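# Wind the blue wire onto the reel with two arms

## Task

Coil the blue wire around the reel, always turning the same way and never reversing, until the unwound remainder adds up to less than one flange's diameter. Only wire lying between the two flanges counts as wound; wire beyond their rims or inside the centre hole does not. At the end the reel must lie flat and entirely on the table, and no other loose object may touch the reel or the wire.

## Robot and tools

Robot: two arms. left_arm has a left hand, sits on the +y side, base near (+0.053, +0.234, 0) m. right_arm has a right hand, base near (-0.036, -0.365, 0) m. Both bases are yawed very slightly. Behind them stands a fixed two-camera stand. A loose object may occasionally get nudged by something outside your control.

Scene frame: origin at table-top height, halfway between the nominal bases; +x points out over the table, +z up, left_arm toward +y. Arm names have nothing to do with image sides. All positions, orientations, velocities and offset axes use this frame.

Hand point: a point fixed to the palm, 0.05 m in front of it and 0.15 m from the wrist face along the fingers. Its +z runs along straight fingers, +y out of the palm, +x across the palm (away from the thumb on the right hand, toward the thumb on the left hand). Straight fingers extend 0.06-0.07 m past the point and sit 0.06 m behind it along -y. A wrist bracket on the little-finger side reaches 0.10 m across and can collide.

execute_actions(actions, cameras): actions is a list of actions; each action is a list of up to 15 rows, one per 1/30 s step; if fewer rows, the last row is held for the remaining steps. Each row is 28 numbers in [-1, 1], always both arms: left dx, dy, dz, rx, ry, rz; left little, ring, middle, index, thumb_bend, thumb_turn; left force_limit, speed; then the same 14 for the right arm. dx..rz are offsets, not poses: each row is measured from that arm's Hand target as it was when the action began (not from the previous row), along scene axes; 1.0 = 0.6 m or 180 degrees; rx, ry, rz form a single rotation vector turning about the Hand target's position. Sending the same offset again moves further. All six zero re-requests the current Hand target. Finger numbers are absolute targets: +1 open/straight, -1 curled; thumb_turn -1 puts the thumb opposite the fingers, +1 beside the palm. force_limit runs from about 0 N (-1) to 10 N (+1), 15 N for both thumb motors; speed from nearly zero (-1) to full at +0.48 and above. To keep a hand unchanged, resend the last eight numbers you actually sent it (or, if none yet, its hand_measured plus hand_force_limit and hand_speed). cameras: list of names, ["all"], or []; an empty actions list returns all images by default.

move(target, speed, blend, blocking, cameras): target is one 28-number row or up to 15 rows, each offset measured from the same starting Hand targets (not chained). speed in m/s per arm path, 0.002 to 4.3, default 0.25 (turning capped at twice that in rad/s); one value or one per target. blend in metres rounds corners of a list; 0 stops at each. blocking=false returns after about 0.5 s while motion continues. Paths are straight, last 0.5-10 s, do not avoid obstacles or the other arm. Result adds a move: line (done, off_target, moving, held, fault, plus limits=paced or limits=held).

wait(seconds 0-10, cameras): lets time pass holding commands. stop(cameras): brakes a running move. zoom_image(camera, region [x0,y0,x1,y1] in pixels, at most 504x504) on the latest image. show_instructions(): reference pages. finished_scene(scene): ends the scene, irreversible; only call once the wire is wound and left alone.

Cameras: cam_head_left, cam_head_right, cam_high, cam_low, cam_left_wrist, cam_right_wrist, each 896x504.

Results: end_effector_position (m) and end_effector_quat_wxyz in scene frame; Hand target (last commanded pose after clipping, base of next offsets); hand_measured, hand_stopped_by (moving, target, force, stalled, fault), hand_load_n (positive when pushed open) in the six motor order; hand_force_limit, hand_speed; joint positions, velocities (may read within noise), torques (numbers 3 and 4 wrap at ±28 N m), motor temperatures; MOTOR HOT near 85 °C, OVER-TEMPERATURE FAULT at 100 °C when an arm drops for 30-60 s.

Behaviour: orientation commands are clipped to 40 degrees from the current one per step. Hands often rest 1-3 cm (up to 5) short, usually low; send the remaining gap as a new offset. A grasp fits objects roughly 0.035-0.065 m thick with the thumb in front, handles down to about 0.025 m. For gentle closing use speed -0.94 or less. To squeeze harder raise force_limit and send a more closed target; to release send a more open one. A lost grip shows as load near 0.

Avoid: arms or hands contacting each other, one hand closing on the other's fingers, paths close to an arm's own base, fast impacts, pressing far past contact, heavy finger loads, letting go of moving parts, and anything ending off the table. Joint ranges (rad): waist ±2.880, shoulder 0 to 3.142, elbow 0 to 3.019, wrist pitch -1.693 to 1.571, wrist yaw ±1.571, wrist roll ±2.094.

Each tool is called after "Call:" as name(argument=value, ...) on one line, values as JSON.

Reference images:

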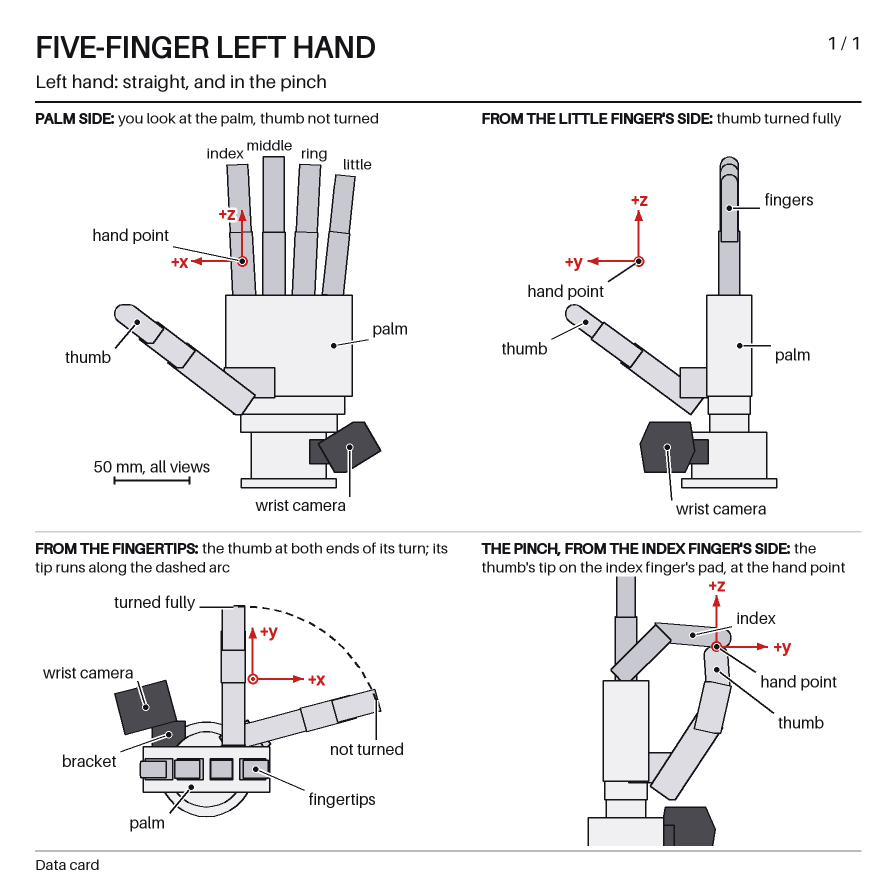

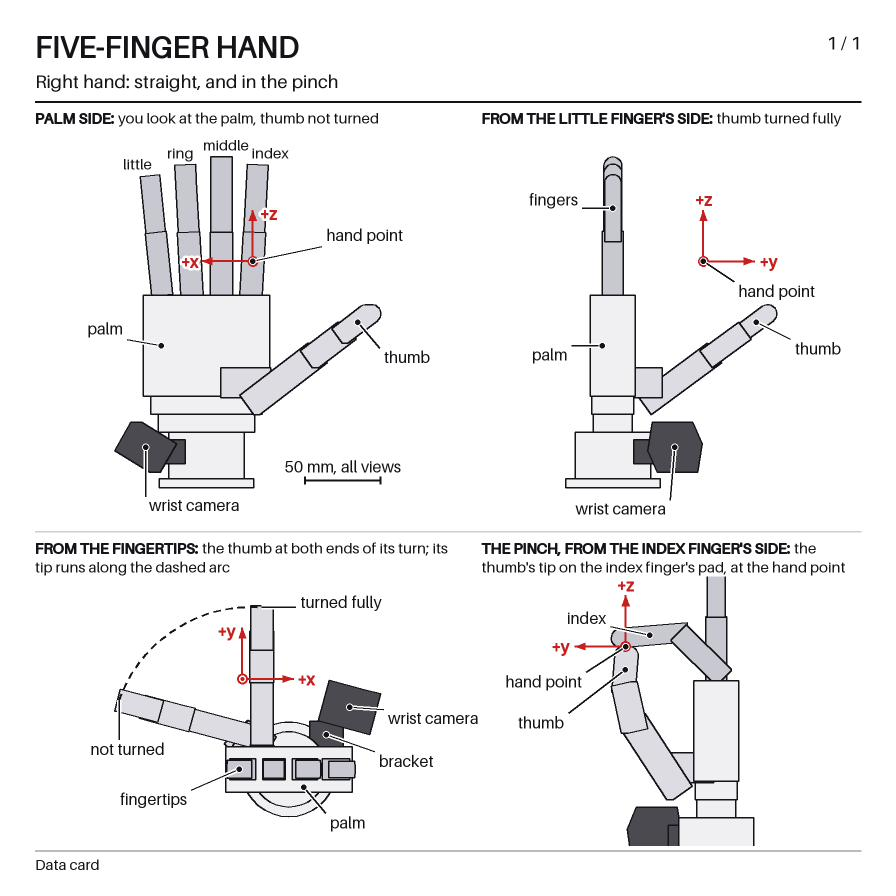

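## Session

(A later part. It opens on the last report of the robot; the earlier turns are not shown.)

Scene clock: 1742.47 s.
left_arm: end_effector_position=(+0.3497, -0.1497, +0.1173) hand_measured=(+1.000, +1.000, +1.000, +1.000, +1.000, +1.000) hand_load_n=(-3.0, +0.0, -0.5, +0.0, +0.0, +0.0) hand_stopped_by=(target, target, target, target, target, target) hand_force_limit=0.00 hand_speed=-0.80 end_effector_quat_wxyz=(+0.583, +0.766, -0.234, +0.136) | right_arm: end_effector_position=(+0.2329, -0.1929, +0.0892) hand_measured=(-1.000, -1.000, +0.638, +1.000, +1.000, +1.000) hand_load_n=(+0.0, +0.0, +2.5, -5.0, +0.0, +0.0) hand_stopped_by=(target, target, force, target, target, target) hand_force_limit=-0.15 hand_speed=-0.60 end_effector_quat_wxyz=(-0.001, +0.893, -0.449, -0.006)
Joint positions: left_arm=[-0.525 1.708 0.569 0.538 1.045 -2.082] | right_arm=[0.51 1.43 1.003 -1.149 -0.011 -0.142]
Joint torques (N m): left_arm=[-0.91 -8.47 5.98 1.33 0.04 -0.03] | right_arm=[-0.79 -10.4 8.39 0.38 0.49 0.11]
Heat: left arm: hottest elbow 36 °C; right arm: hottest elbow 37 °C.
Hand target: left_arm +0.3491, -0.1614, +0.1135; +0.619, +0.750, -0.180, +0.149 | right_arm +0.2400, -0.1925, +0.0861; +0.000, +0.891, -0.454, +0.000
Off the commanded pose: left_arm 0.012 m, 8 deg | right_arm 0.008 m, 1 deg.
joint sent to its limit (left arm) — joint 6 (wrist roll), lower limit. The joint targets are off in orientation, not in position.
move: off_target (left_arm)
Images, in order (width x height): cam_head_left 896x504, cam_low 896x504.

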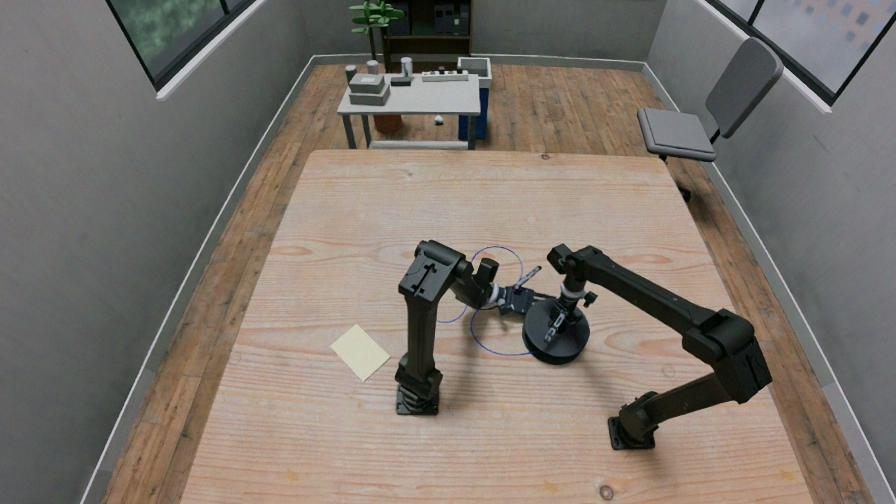

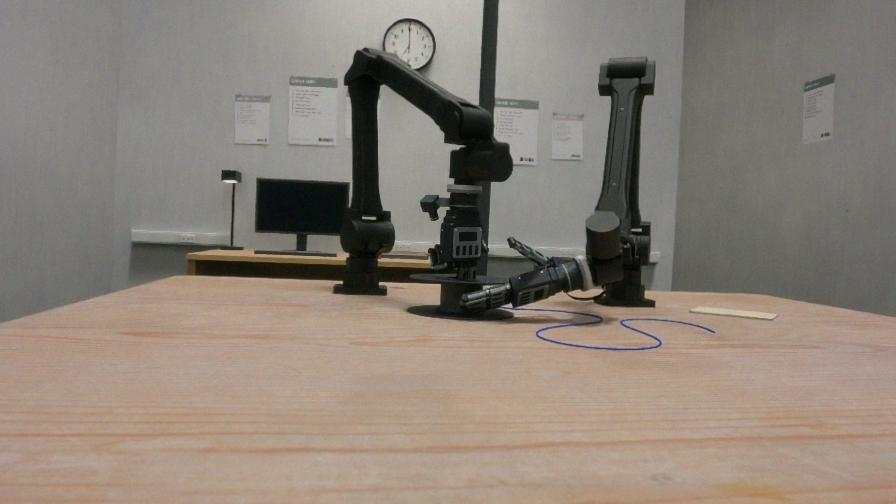

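Call:
move(target=[[-0.0133,-0.0083,0,0,0,0,1,1,1,1,1,1,0,-0.8,0,0,0,0,0,0,-1,-1,0.1,1,1,1,-0.15,-0.6],[-0.0311,0.0095,0,0,0,0,1,1,1,1,1,1,0,-0.8,0.0138,-0.0213,0,0,0,0.1056,-1,-1,0.1,1,1,1,-0.15,-0.6]], speed=[0.05,0.05], cameras=["cam_head_left","cam_low","cam_high"])

Call:
zoom_image(camera="cam_low", region=[400, 260, 560, 330])

Call:
zoom_image(camera="cam_head_left", region=[460, 260, 600, 370])

Scene clock: 1771.90 s.
left_arm: end_effector_position=(+0.3420, -0.1525, +0.1180) hand_measured=(+1.000, +1.000, +1.000, +1.000, +1.000, +1.000) hand_load_n=(-1.0, +0.0, +0.0, +0.0, +0.0, +0.0) hand_stopped_by=(target, target, target, target, target, target) hand_force_limit=0.00 hand_speed=-0.80 end_effector_quat_wxyz=(+0.581, +0.765, -0.240, +0.140) | right_arm: end_effector_position=(+0.2392, -0.2121, +0.0890) hand_measured=(-1.000, -1.000, +0.638, +1.000, +1.000, +1.000) hand_load_n=(+0.0, +0.0, +1.0, -4.5, +0.0, +0.0) hand_stopped_by=(target, target, force, target, target, target) hand_force_limit=-0.15 hand_speed=-0.60 end_effector_quat_wxyz=(+0.000, +0.948, -0.318, -0.004)
Joint positions: left_arm=[-0.541 1.698 0.555 0.555 1.029 -2.083] | right_arm=[0.511 1.43 1.003 -1.149 -0.005 -0.427]
Joint torques (N m): left_arm=[-0.62 -9.99 3.28 1.51 0.26 -0.02] | right_arm=[0.56 -9.41 9.47 0.4 0.24 -0.15]
Heat: left arm: hottest elbow 37 °C; right arm: hottest elbow 37 °C.
Hand target: left_arm +0.3304, -0.1557, +0.1134; +0.619, +0.750, -0.180, +0.149 | right_arm +0.2482, -0.2052, +0.0861; +0.000, +0.954, -0.301, +0.000
Off the commanded pose: left_arm 0.013 m, 8 deg | right_arm 0.012 m, 2 deg.
joint sent to its limit (left arm) — joint 6 (wrist roll), lower limit. The joint targets are off in orientation, not in position.
move: off_target (left_arm, right_arm)
Images, in order (width x height): cam_head_left 896x504, cam_high 896x504, cam_low 896x504.

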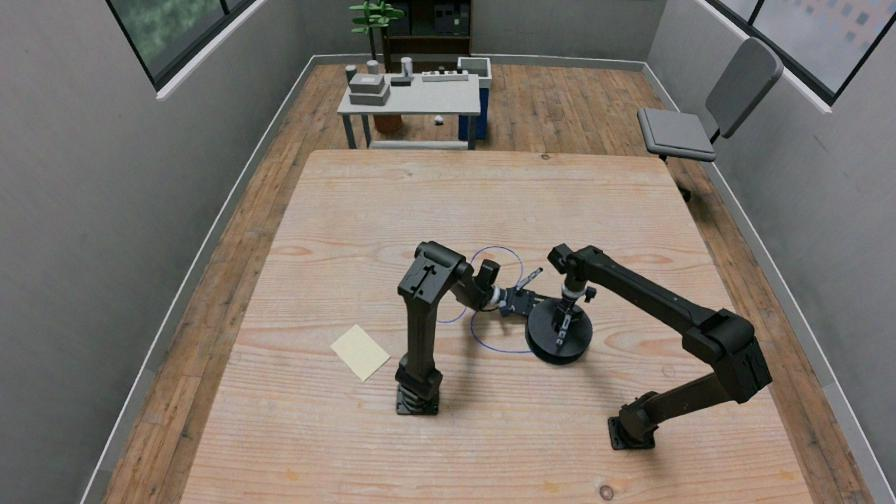

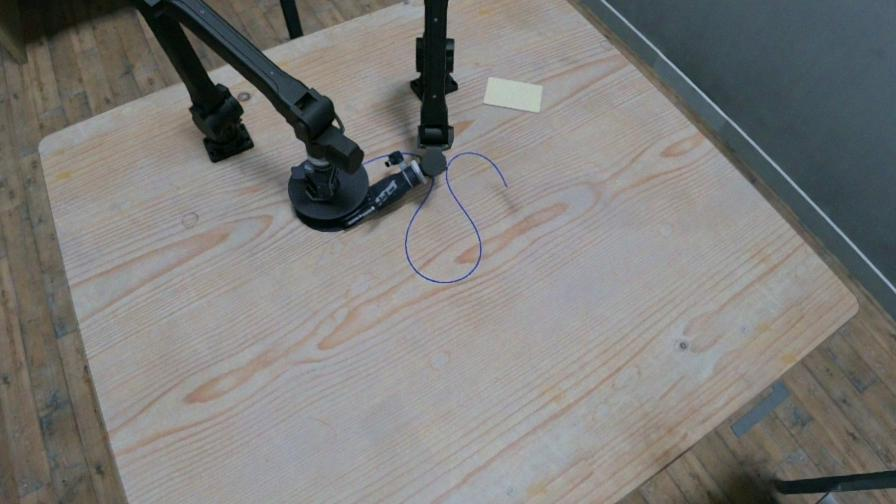

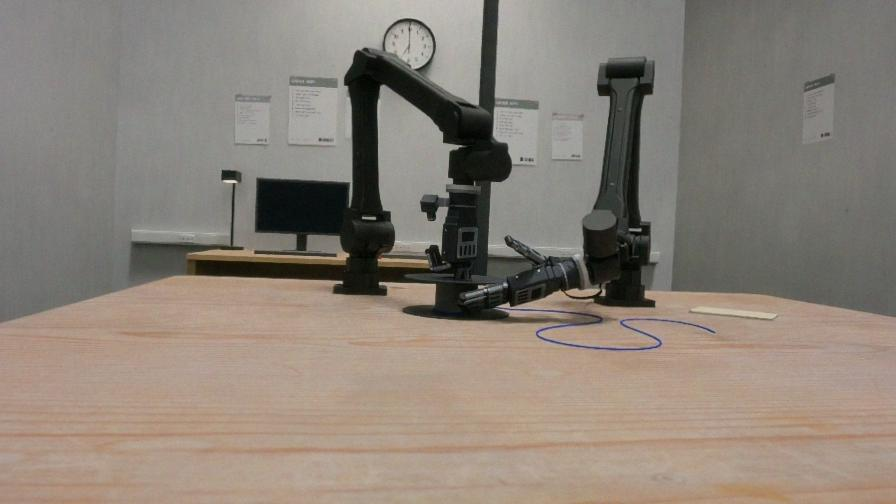

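Scaled by 3.150 from the camera's 896x504 image, which has a finer 1280x720 frame.

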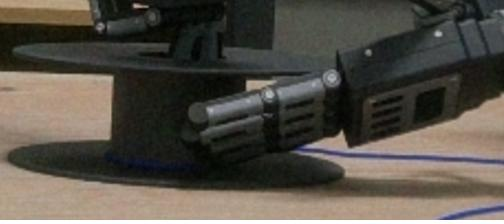

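Scaled by 3.600 from the camera's 896x504 image, which has a finer 1280x720 frame.

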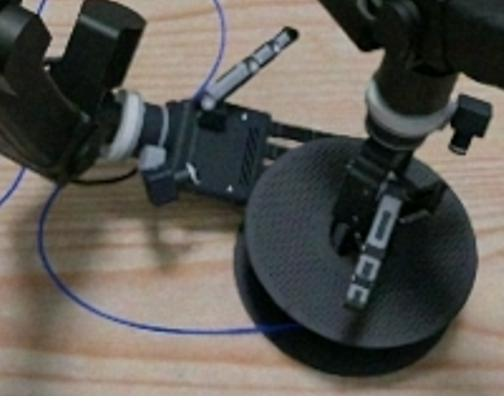

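Call:
execute_actions(actions=[], cameras=["cam_head_left","cam_low","cam_high","cam_left_wrist"])

Call:
zoom_image(camera="cam_head_left", region=[440, 240, 620, 390])

Call:
zoom_image(camera="cam_low", region=[260, 200, 560, 400])

Scene clock: 1818.20 s.
left_arm: end_effector_position=(+0.3420, -0.1525, +0.1182) hand_measured=(+1.000, +1.000, +1.000, +1.000, +1.000, +1.000) hand_load_n=(-1.5, +0.0, -0.5, +0.0, +0.0, +0.0) hand_stopped_by=(target, target, target, target, target, target) hand_force_limit=0.00 hand_speed=-0.80 end_effector_quat_wxyz=(+0.581, +0.765, -0.240, +0.140) | right_arm: end_effector_position=(+0.2392, -0.2121, +0.0890) hand_measured=(-1.000, -1.000, +0.638, +1.000, +1.000, +1.000) hand_load_n=(+0.0, +0.5, +1.0, -4.5, +0.0, -0.5) hand_stopped_by=(target, target, force, target, target, target) hand_force_limit=-0.15 hand_speed=-0.60 end_effector_quat_wxyz=(+0.000, +0.948, -0.318, -0.004)
Joint positions: left_arm=[-0.541 1.697 0.555 0.555 1.029 -2.083] | right_arm=[0.511 1.43 1.003 -1.149 -0.005 -0.428]
Joint velocities: within noise
Joint torques (N m): left_arm=[-0.73 -9.93 3.29 1.57 0.26 0] | right_arm=[0.38 -9.35 9.44 0.4 0.24 -0.15]
Motor temperatures (°C): left_arm=[30 32 35 28 27 28] | right_arm=[31 33 38 27 29 27]
Heat: left arm: hottest elbow 35 °C; right arm: hottest elbow 38 °C.
Hand target: left_arm +0.3304, -0.1557, +0.1136; +0.619, +0.750, -0.180, +0.149 | right_arm +0.2482, -0.2052, +0.0861; +0.000, +0.954, -0.301, +0.000
Off the commanded pose: left_arm 0.013 m, 8 deg | right_arm 0.012 m, 2 deg.
Images, in order (width x height): cam_head_left 896x504, cam_high 896x504, cam_low 896x504, cam_left_wrist 896x504.

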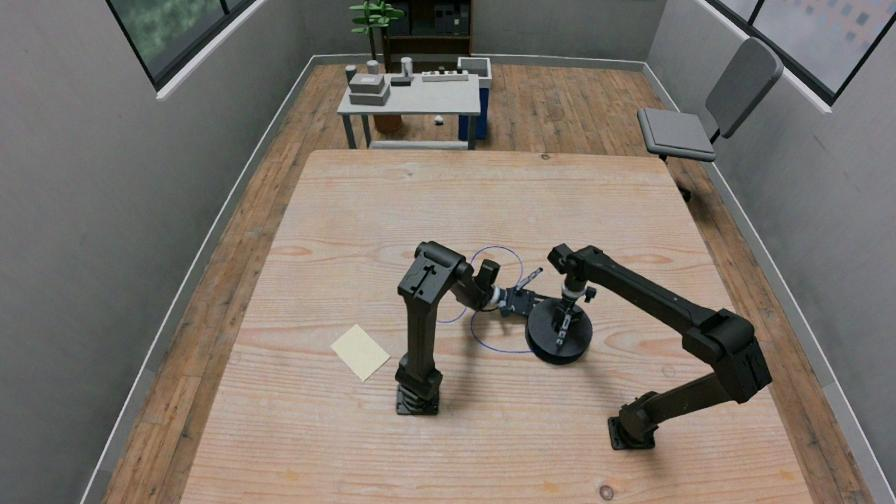

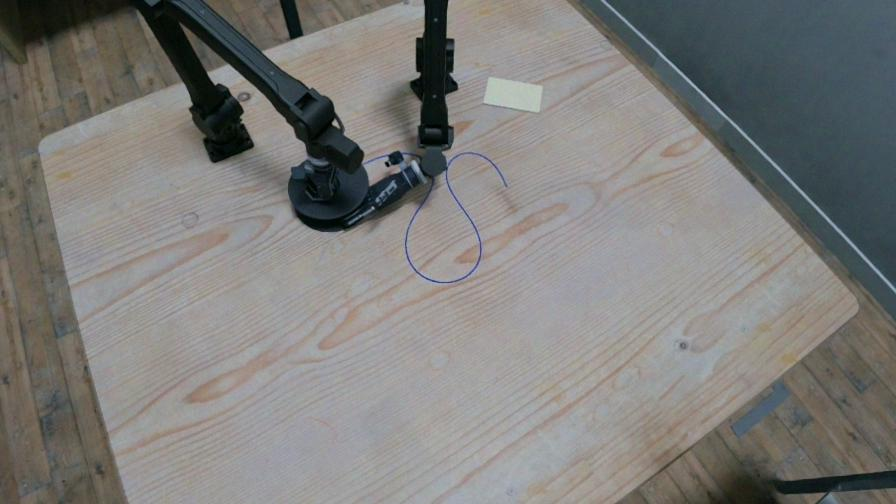

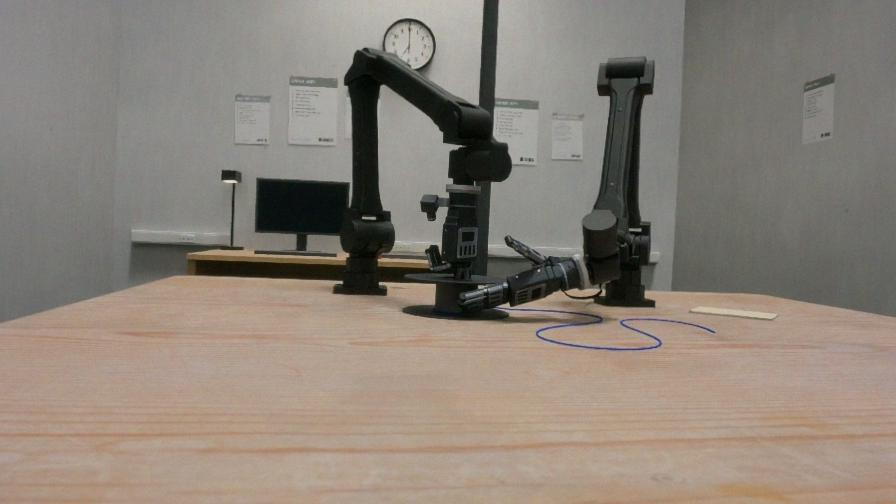

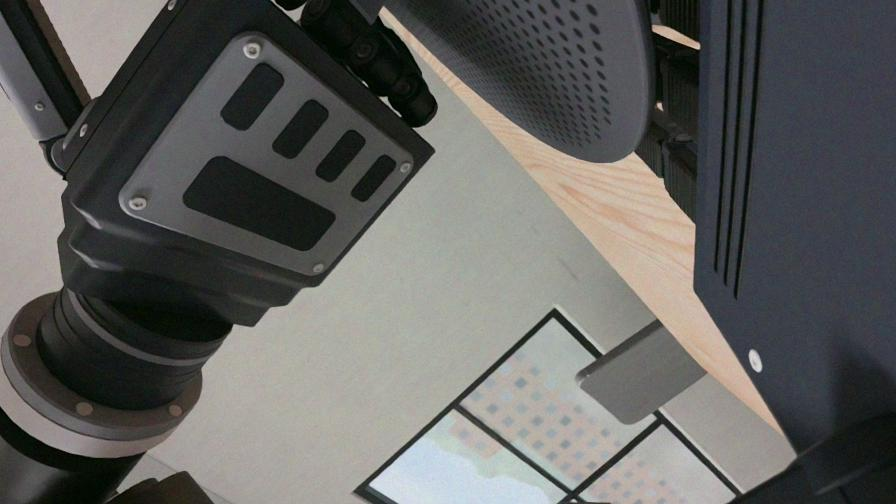

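Scaled by 2.800 from the camera's 896x504 image, which has a finer 1280x720 frame.

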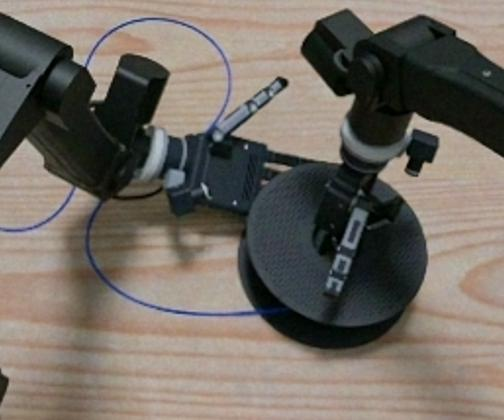

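Scaled by 1.680 from the camera's 896x504 image, which has a finer 1280x720 frame.

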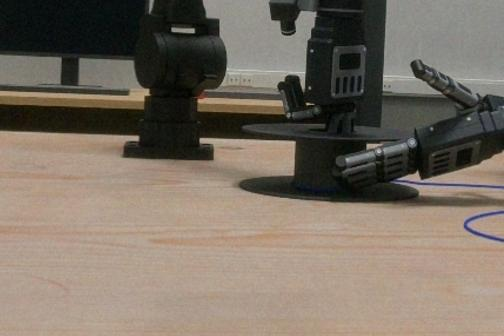

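Call:
zoom_image(camera="cam_low", region=[390, 260, 530, 330])

Scaled by 3.600 from the camera's 896x504 image, which has a finer 1280x720 frame.

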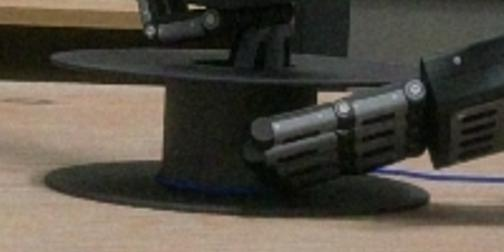

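Call:
zoom_image(camera="cam_high", region=[270, 120, 530, 300])

Scaled by 1.938 from the camera's 896x504 image, which has a finer 1280x720 frame.

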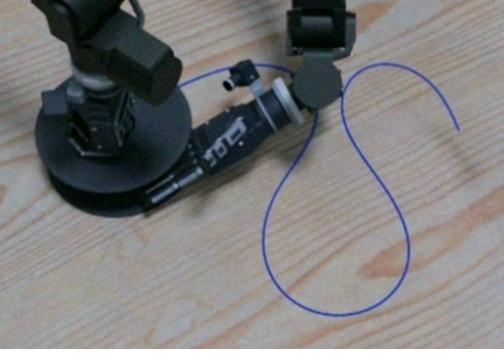

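Call:
move(target=[[-0.009,0.0025,0,0,0,0,1,1,1,1,1,1,0,-0.8,0.0153,-0.013,0,0,0,0.0833,-1,-1,0.1,1,1,1,-0.15,-0.6],[-0.0235,0.006,0,0,0,0,1,1,1,1,1,1,0,-0.8,0.0335,-0.0215,0,0,0,0.1667,-1,-1,0.1,1,1,1,-0.15,-0.6]], speed=0.1, blend=0.003, cameras=["cam_head_left","cam_low","cam_high"])

Call:
zoom_image(camera="cam_head_left", region=[440, 240, 620, 390])

Call:
zoom_image(camera="cam_low", region=[390, 260, 530, 330])

Call:
zoom_image(camera="cam_high", region=[270, 120, 530, 300])

Scene clock: 1860.40 s.
left_arm: end_effector_position=(+0.3302, -0.1463, +0.1178) hand_measured=(+1.000, +1.000, +1.000, +1.000, +1.000, +1.000) hand_load_n=(-1.5, +0.0, +0.0, +0.0, -0.5, +0.0) hand_stopped_by=(target, target, target, target, target, target) hand_force_limit=0.00 hand_speed=-0.80 end_effector_quat_wxyz=(+0.579, +0.767, -0.239, +0.140) | right_arm: end_effector_position=(+0.2589, -0.2322, +0.0865) hand_measured=(-1.000, -1.000, +0.638, +1.000, +1.000, +1.000) hand_load_n=(+0.0, +0.0, +0.0, -2.5, +0.0, +0.0) hand_stopped_by=(target, target, force, target, target, target) hand_force_limit=-0.15 hand_speed=-0.60 end_effector_quat_wxyz=(+0.007, +0.998, -0.065, -0.002)
Joint positions: left_arm=[-0.544 1.673 0.517 0.567 1.022 -2.083] | right_arm=[0.536 1.438 1.003 -1.146 0.009 -0.92]
Joint torques (N m): left_arm=[-1.26 -9.23 3.32 1.63 0.23 -0.01] | right_arm=[0.97 -9.23 10.03 0.2 -0.33 -0.14]
Heat: left arm: hottest elbow 35 °C; right arm: hottest elbow 38 °C.
Hand target: left_arm +0.3163, -0.1521, +0.1135; +0.619, +0.750, -0.180, +0.149 | right_arm +0.2682, -0.2181, +0.0861; +0.000, +0.999, -0.043, +0.000
Off the commanded pose: left_arm 0.016 m, 8 deg | right_arm 0.017 m, 3 deg.
joint sent to its limit (left arm) — joint 6 (wrist roll), lower limit. The joint targets are off in orientation, not in position.
move: off_target (left_arm, right_arm)
Images, in order (width x height): cam_head_left 896x504, cam_high 896x504, cam_low 896x504.

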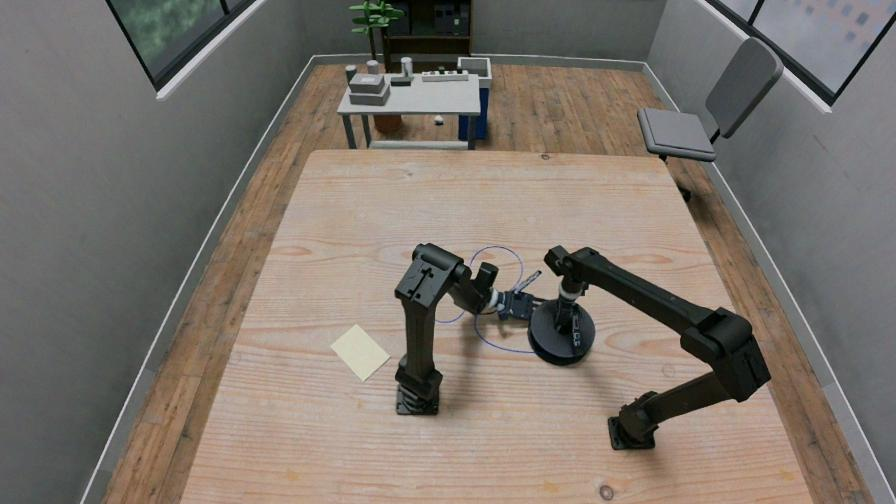

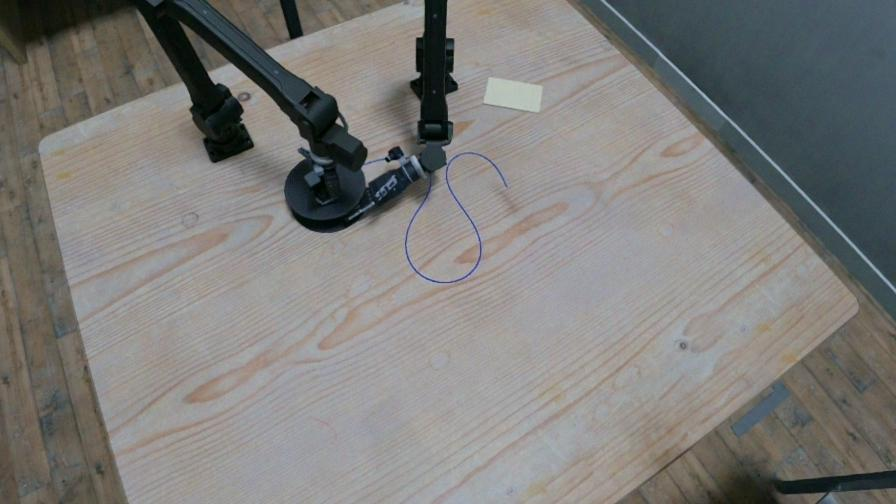

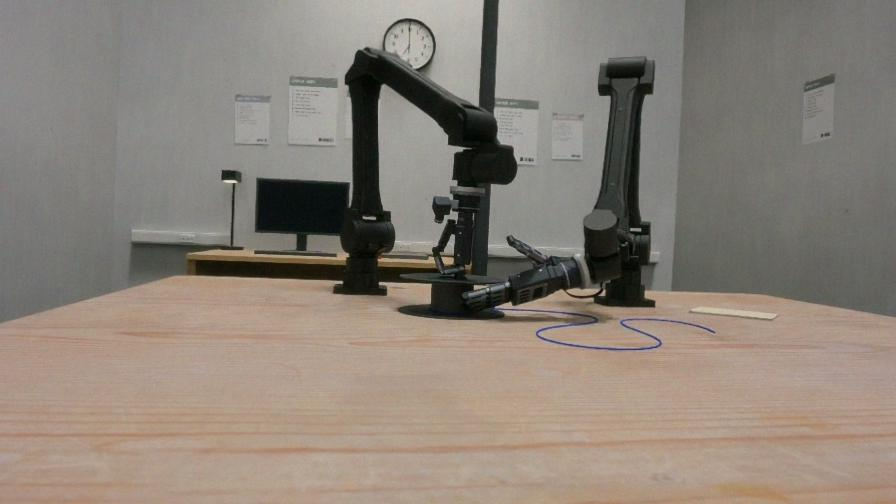

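Scaled by 2.800 from the camera's 896x504 image, which has a finer 1280x720 frame.

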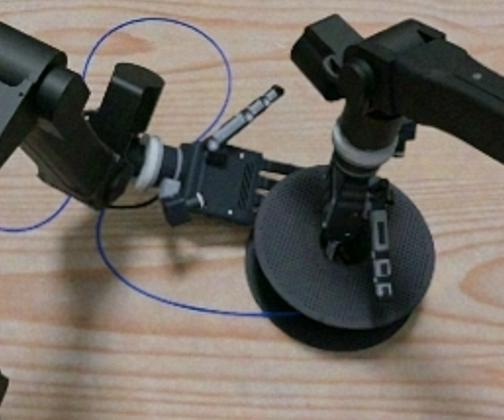

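Scaled by 3.600 from the camera's 896x504 image, which has a finer 1280x720 frame.

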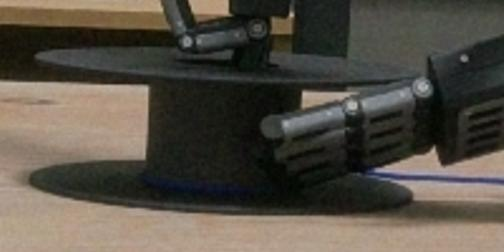

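Scaled by 1.938 from the camera's 896x504 image, which has a finer 1280x720 frame.

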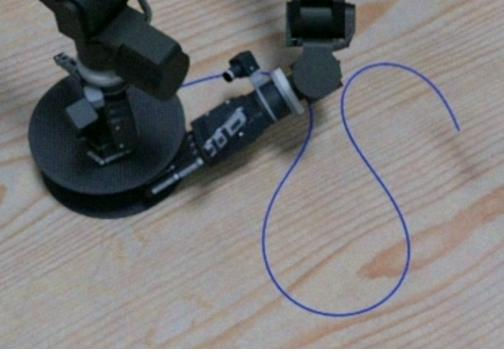

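Call:
move(target=[[0.0428,0.0402,0,0,0,0,1,1,1,1,1,1,0,-0.8,0,0,0,0,0,0,-1,-1,0.1,1,1,1,-0.15,-0.6],[0.0762,0.0035,0,0,0,0,1,1,1,1,1,1,0,-0.8,0,0,0,0,0,0,-1,-1,0.1,1,1,1,-0.15,-0.6]], speed=0.08, cameras=["cam_head_left","cam_low"])

Call:
zoom_image(camera="cam_head_left", region=[440, 240, 620, 390])

Call:
zoom_image(camera="cam_low", region=[390, 260, 530, 330])

Scene clock: 1929.63 s.
left_arm: end_effector_position=(+0.3550, -0.1413, +0.1173) hand_measured=(+1.000, +1.000, +1.000, +1.000, +1.000, +1.000) hand_load_n=(-1.5, +0.0, +0.0, +0.0, +0.0, +0.0) hand_stopped_by=(target, target, target, target, target, target) hand_force_limit=0.00 hand_speed=-0.80 end_effector_quat_wxyz=(+0.589, +0.762, -0.231, +0.139) | right_arm: end_effector_position=(+0.2591, -0.2320, +0.0865) hand_measured=(-1.000, -1.000, +0.638, +1.000, +1.000, +1.000) hand_load_n=(+0.0, +0.0, +0.5, -3.0, +0.0, +0.0) hand_stopped_by=(target, target, force, target, target, target) hand_force_limit=-0.15 hand_speed=-0.60 end_effector_quat_wxyz=(+0.007, +0.998, -0.059, -0.002)
Joint positions: left_arm=[-0.499 1.722 0.567 0.564 1.071 -2.083] | right_arm=[0.537 1.438 1.003 -1.146 0.009 -0.929]
Joint torques (N m): left_arm=[0.26 -8.41 6.57 0.62 0.11 0] | right_arm=[0.91 -9.35 10 0.17 -0.33 -0.08]
Heat: left arm: hottest elbow 34 °C; right arm: hottest elbow 39 °C.
Hand target: left_arm +0.3620, -0.1500, +0.1135; +0.619, +0.750, -0.180, +0.149 | right_arm +0.2683, -0.2182, +0.0861; +0.000, +0.999, -0.043, +0.000
Off the commanded pose: left_arm 0.012 m, 7 deg | right_arm 0.017 m, 2 deg.
joint sent to its limit (left arm) — joint 6 (wrist roll), lower limit. The joint targets are off in orientation, not in position.
move: off_target (left_arm, right_arm)
Images, in order (width x height): cam_head_left 896x504, cam_low 896x504.

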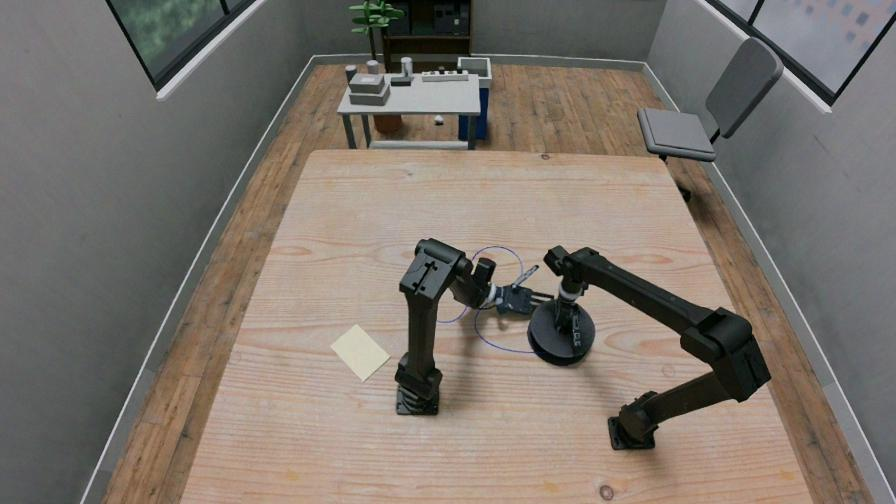

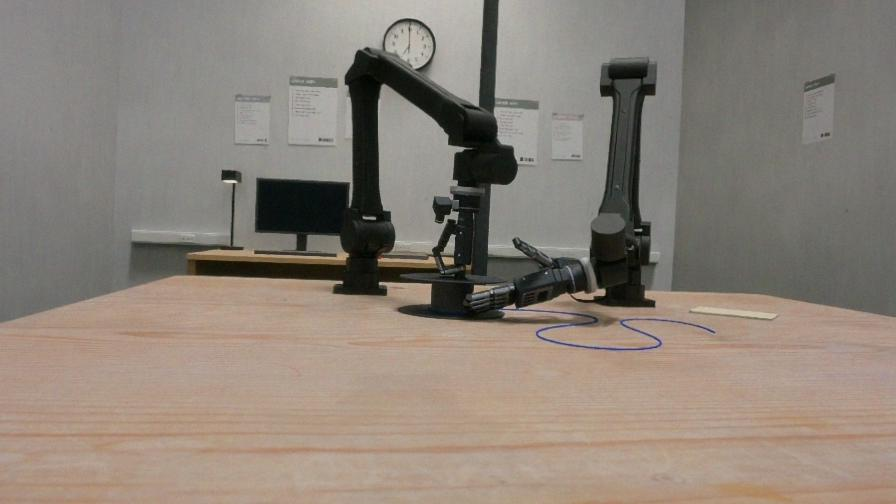

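Scaled by 2.800 from the camera's 896x504 image, which has a finer 1280x720 frame.

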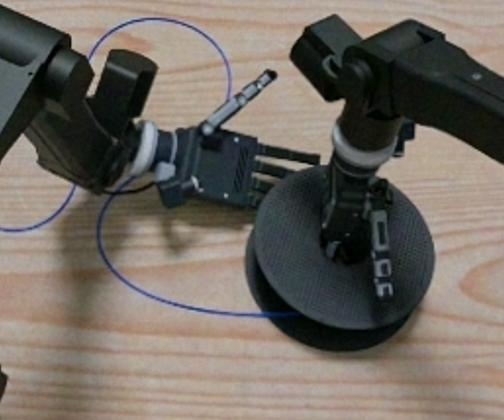

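Scaled by 3.600 from the camera's 896x504 image, which has a finer 1280x720 frame.

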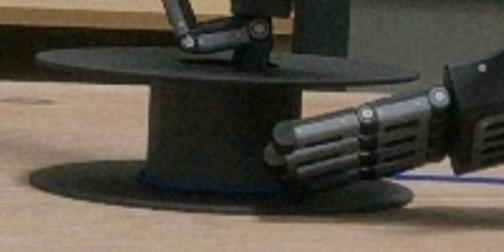

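Call:
move(target=[-0.0217,-0.0333,0,0,0,0,1,1,1,1,1,1,0,-0.8,0,0,0,0,0,0,-1,-1,0.1,1,1,1,-0.15,-0.6], speed=0.06, cameras=["cam_low","cam_head_left"])

Call:
zoom_image(camera="cam_low", region=[390, 260, 530, 330])

Scene clock: 1942.57 s.
left_arm: end_effector_position=(+0.3512, -0.1582, +0.1179) hand_measured=(+1.000, +1.000, +1.000, +1.000, +1.000, +1.000) hand_load_n=(-3.0, +0.0, +0.0, +0.0, +0.0, +0.0) hand_stopped_by=(target, target, target, target, target, target) hand_force_limit=0.00 hand_speed=-0.80 end_effector_quat_wxyz=(+0.582, +0.763, -0.242, +0.143) | right_arm: end_effector_position=(+0.2591, -0.2320, +0.0865) hand_measured=(-1.000, -1.000, +0.638, +1.000, +1.000, +1.000) hand_load_n=(+0.0, +0.0, +0.5, -3.0, +0.0, +0.5) hand_stopped_by=(target, target, force, target, target, target) hand_force_limit=-0.15 hand_speed=-0.60 end_effector_quat_wxyz=(+0.007, +0.998, -0.059, -0.002)
Joint positions: left_arm=[-0.542 1.722 0.585 0.559 1.031 -2.083] | right_arm=[0.537 1.438 1.003 -1.146 0.009 -0.929]
Joint torques (N m): left_arm=[-1.14 -9.41 5.93 0.47 -0.06 -0.02] | right_arm=[1.03 -9.47 10.03 0.23 -0.32 -0.08]
Heat: left arm: hottest elbow 35 °C; right arm: hottest elbow 39 °C.
Hand target: left_arm +0.3489, -0.1700, +0.1135; +0.619, +0.750, -0.180, +0.149 | right_arm +0.2683, -0.2182, +0.0861; +0.000, +0.999, -0.043, +0.000
Off the commanded pose: left_arm 0.013 m, 8 deg | right_arm 0.017 m, 2 deg.
joint sent to its limit (left arm) — joint 6 (wrist roll), lower limit. The joint targets are off in orientation, not in position.
move: off_target (left_arm, right_arm)
Images, in order (width x height): cam_head_left 896x504, cam_low 896x504.

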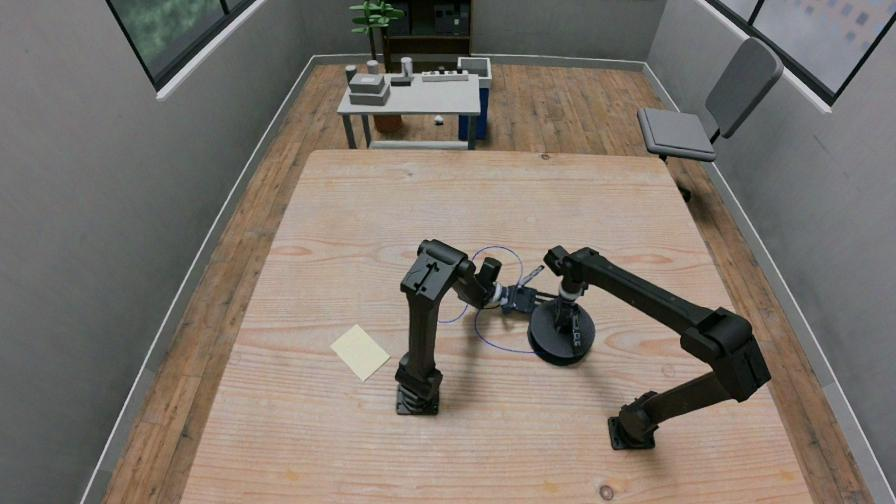

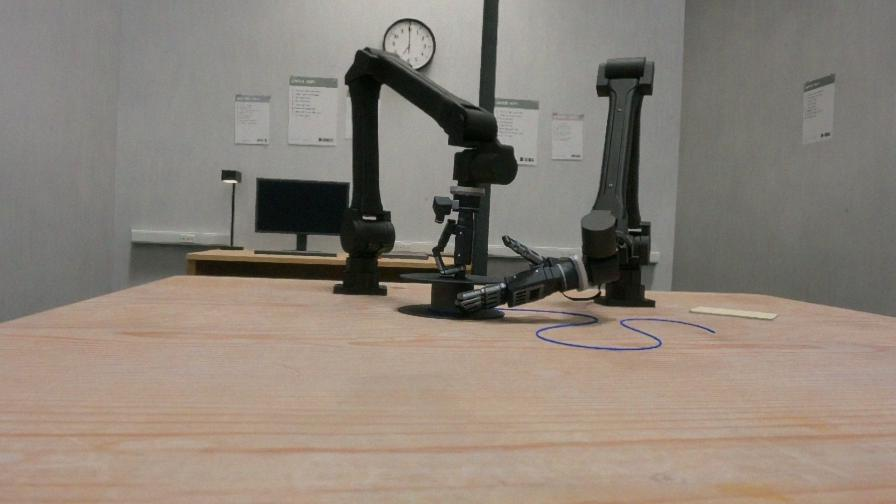

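Scaled by 3.600 from the camera's 896x504 image, which has a finer 1280x720 frame.

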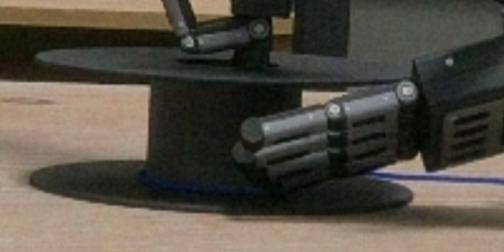

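Call:
move(target=[[-0.01,-0.005,0,0,0,0,1,1,1,1,1,1,0,-0.8,0,0,0,0,0,0,-1,-1,0.1,1,1,1,-0.15,-0.6],[-0.0293,0.0115,0,0,0,0,1,1,1,1,1,1,0,-0.8,0.0198,0,0,0,0,0.0833,-1,-1,0.1,1,1,1,-0.15,-0.6],[-0.0457,0.021,0,0,0,0,1,1,1,1,1,1,0,-0.8,0.0397,0.005,0,0,0,0.1667,-1,-1,0.1,1,1,1,-0.15,-0.6],[-0.0622,0.027,0,0,0,0,1,1,1,1,1,1,0,-0.8,0.0585,0.0135,0,0,0,0.25,-1,-1,0.1,1,1,1,-0.15,-0.6]], speed=0.08, blend=[0,0.003,0.003,0], cameras=["cam_head_left","cam_low","cam_high"])

Call:
zoom_image(camera="cam_head_left", region=[440, 240, 620, 390])

Call:
zoom_image(camera="cam_low", region=[390, 260, 530, 330])

Call:
zoom_image(camera="cam_high", region=[270, 120, 530, 300])

Scene clock: 1971.47 s.
left_arm: end_effector_position=(+0.3290, -0.1501, +0.1189) hand_measured=(+1.000, +1.000, +1.000, +1.000, +1.000, +1.000) hand_load_n=(+0.0, +0.0, +0.0, +0.0, +0.0, +0.0) hand_stopped_by=(target, target, target, target, target, target) hand_force_limit=0.00 hand_speed=-0.80 end_effector_quat_wxyz=(+0.575, +0.767, -0.242, +0.148) | right_arm: end_effector_position=(+0.2943, -0.2229, +0.0836) hand_measured=(-1.000, -1.000, +0.638, +1.000, +1.000, +1.000) hand_load_n=(+0.0, +0.0, +0.5, -1.5, -0.5, +0.0) hand_stopped_by=(target, target, force, target, target, target) hand_force_limit=-0.15 hand_speed=-0.60 end_effector_quat_wxyz=(+0.005, +0.946, +0.323, -0.013)
Joint positions: left_arm=[-0.556 1.667 0.516 0.574 1.001 -2.083] | right_arm=[0.598 1.446 1.003 -1.155 0.003 -1.644]
Joint torques (N m): left_arm=[-1.08 -9.35 2.91 1.42 0.66 0] | right_arm=[0.67 -11.11 9.17 0.46 -0.04 -0.21]
Heat: left arm: hottest elbow 35 °C; right arm: hottest elbow 39 °C.
Hand target: left_arm +0.3116, -0.1538, +0.1135; +0.619, +0.750, -0.180, +0.149 | right_arm +0.3034, -0.2101, +0.0860; +0.000, +0.940, +0.342, +0.000
Off the commanded pose: left_arm 0.019 m, 9 deg | right_arm 0.016 m, 3 deg.
joint sent to its limit (left arm) — joint 6 (wrist roll), lower limit. The joint targets are off in orientation, not in position.
move: off_target (left_arm, right_arm)
Images, in order (width x height): cam_head_left 896x504, cam_high 896x504, cam_low 896x504.

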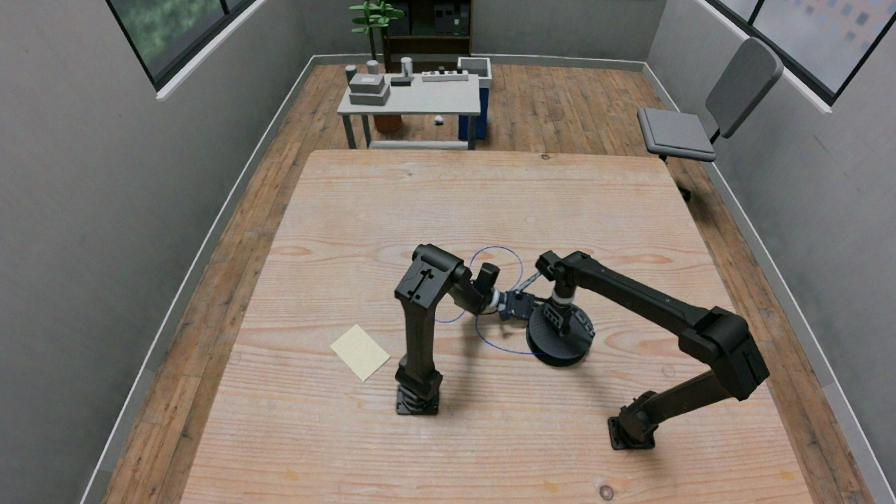

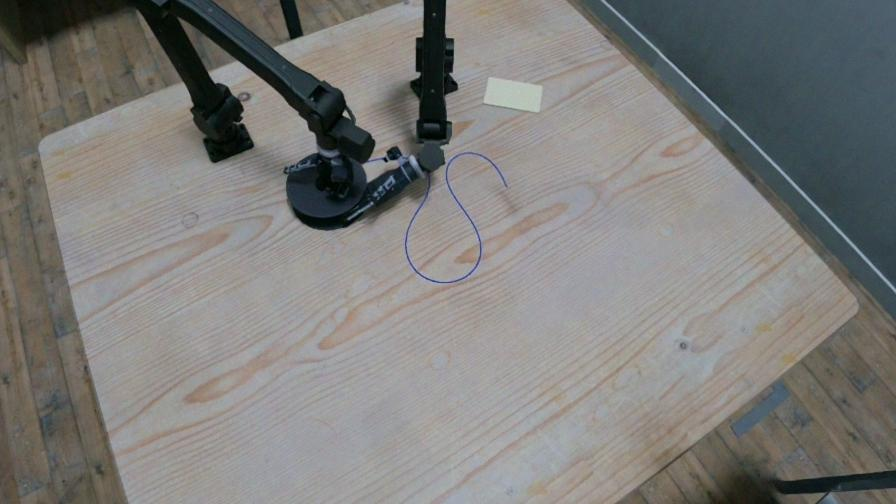

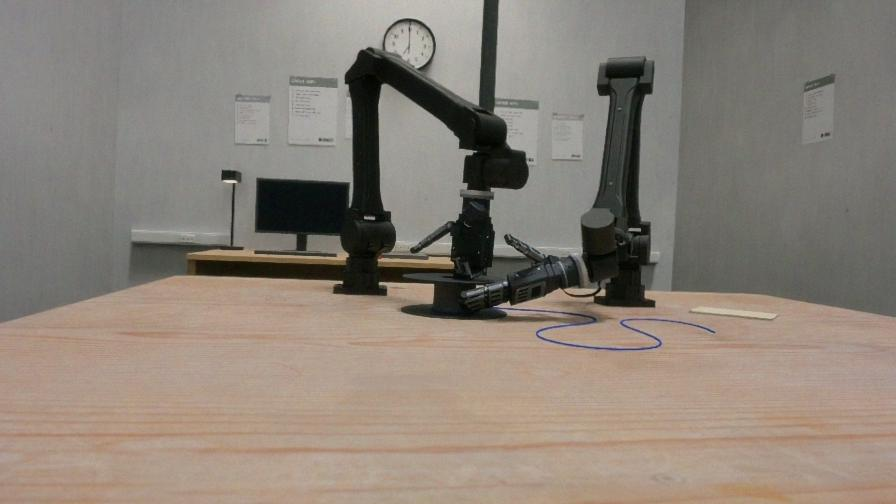

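Scaled by 2.800 from the camera's 896x504 image, which has a finer 1280x720 frame.

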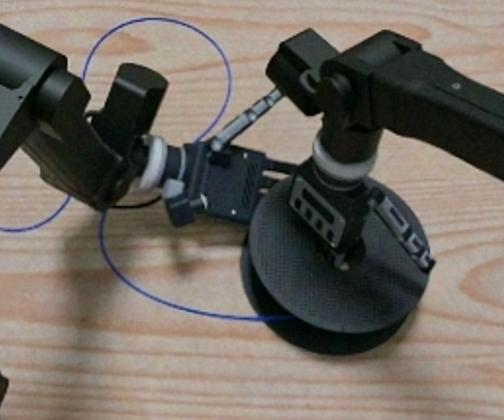

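Scaled by 3.600 from the camera's 896x504 image, which has a finer 1280x720 frame.

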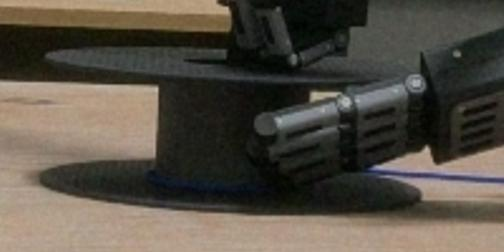

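Scaled by 1.938 from the camera's 896x504 image, which has a finer 1280x720 frame.

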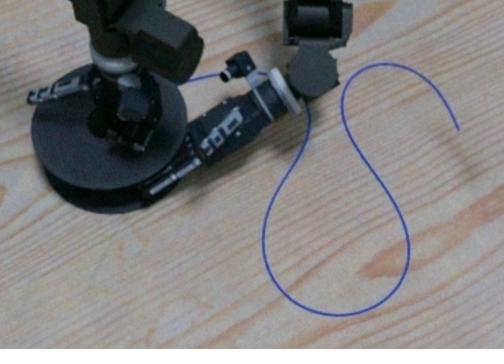

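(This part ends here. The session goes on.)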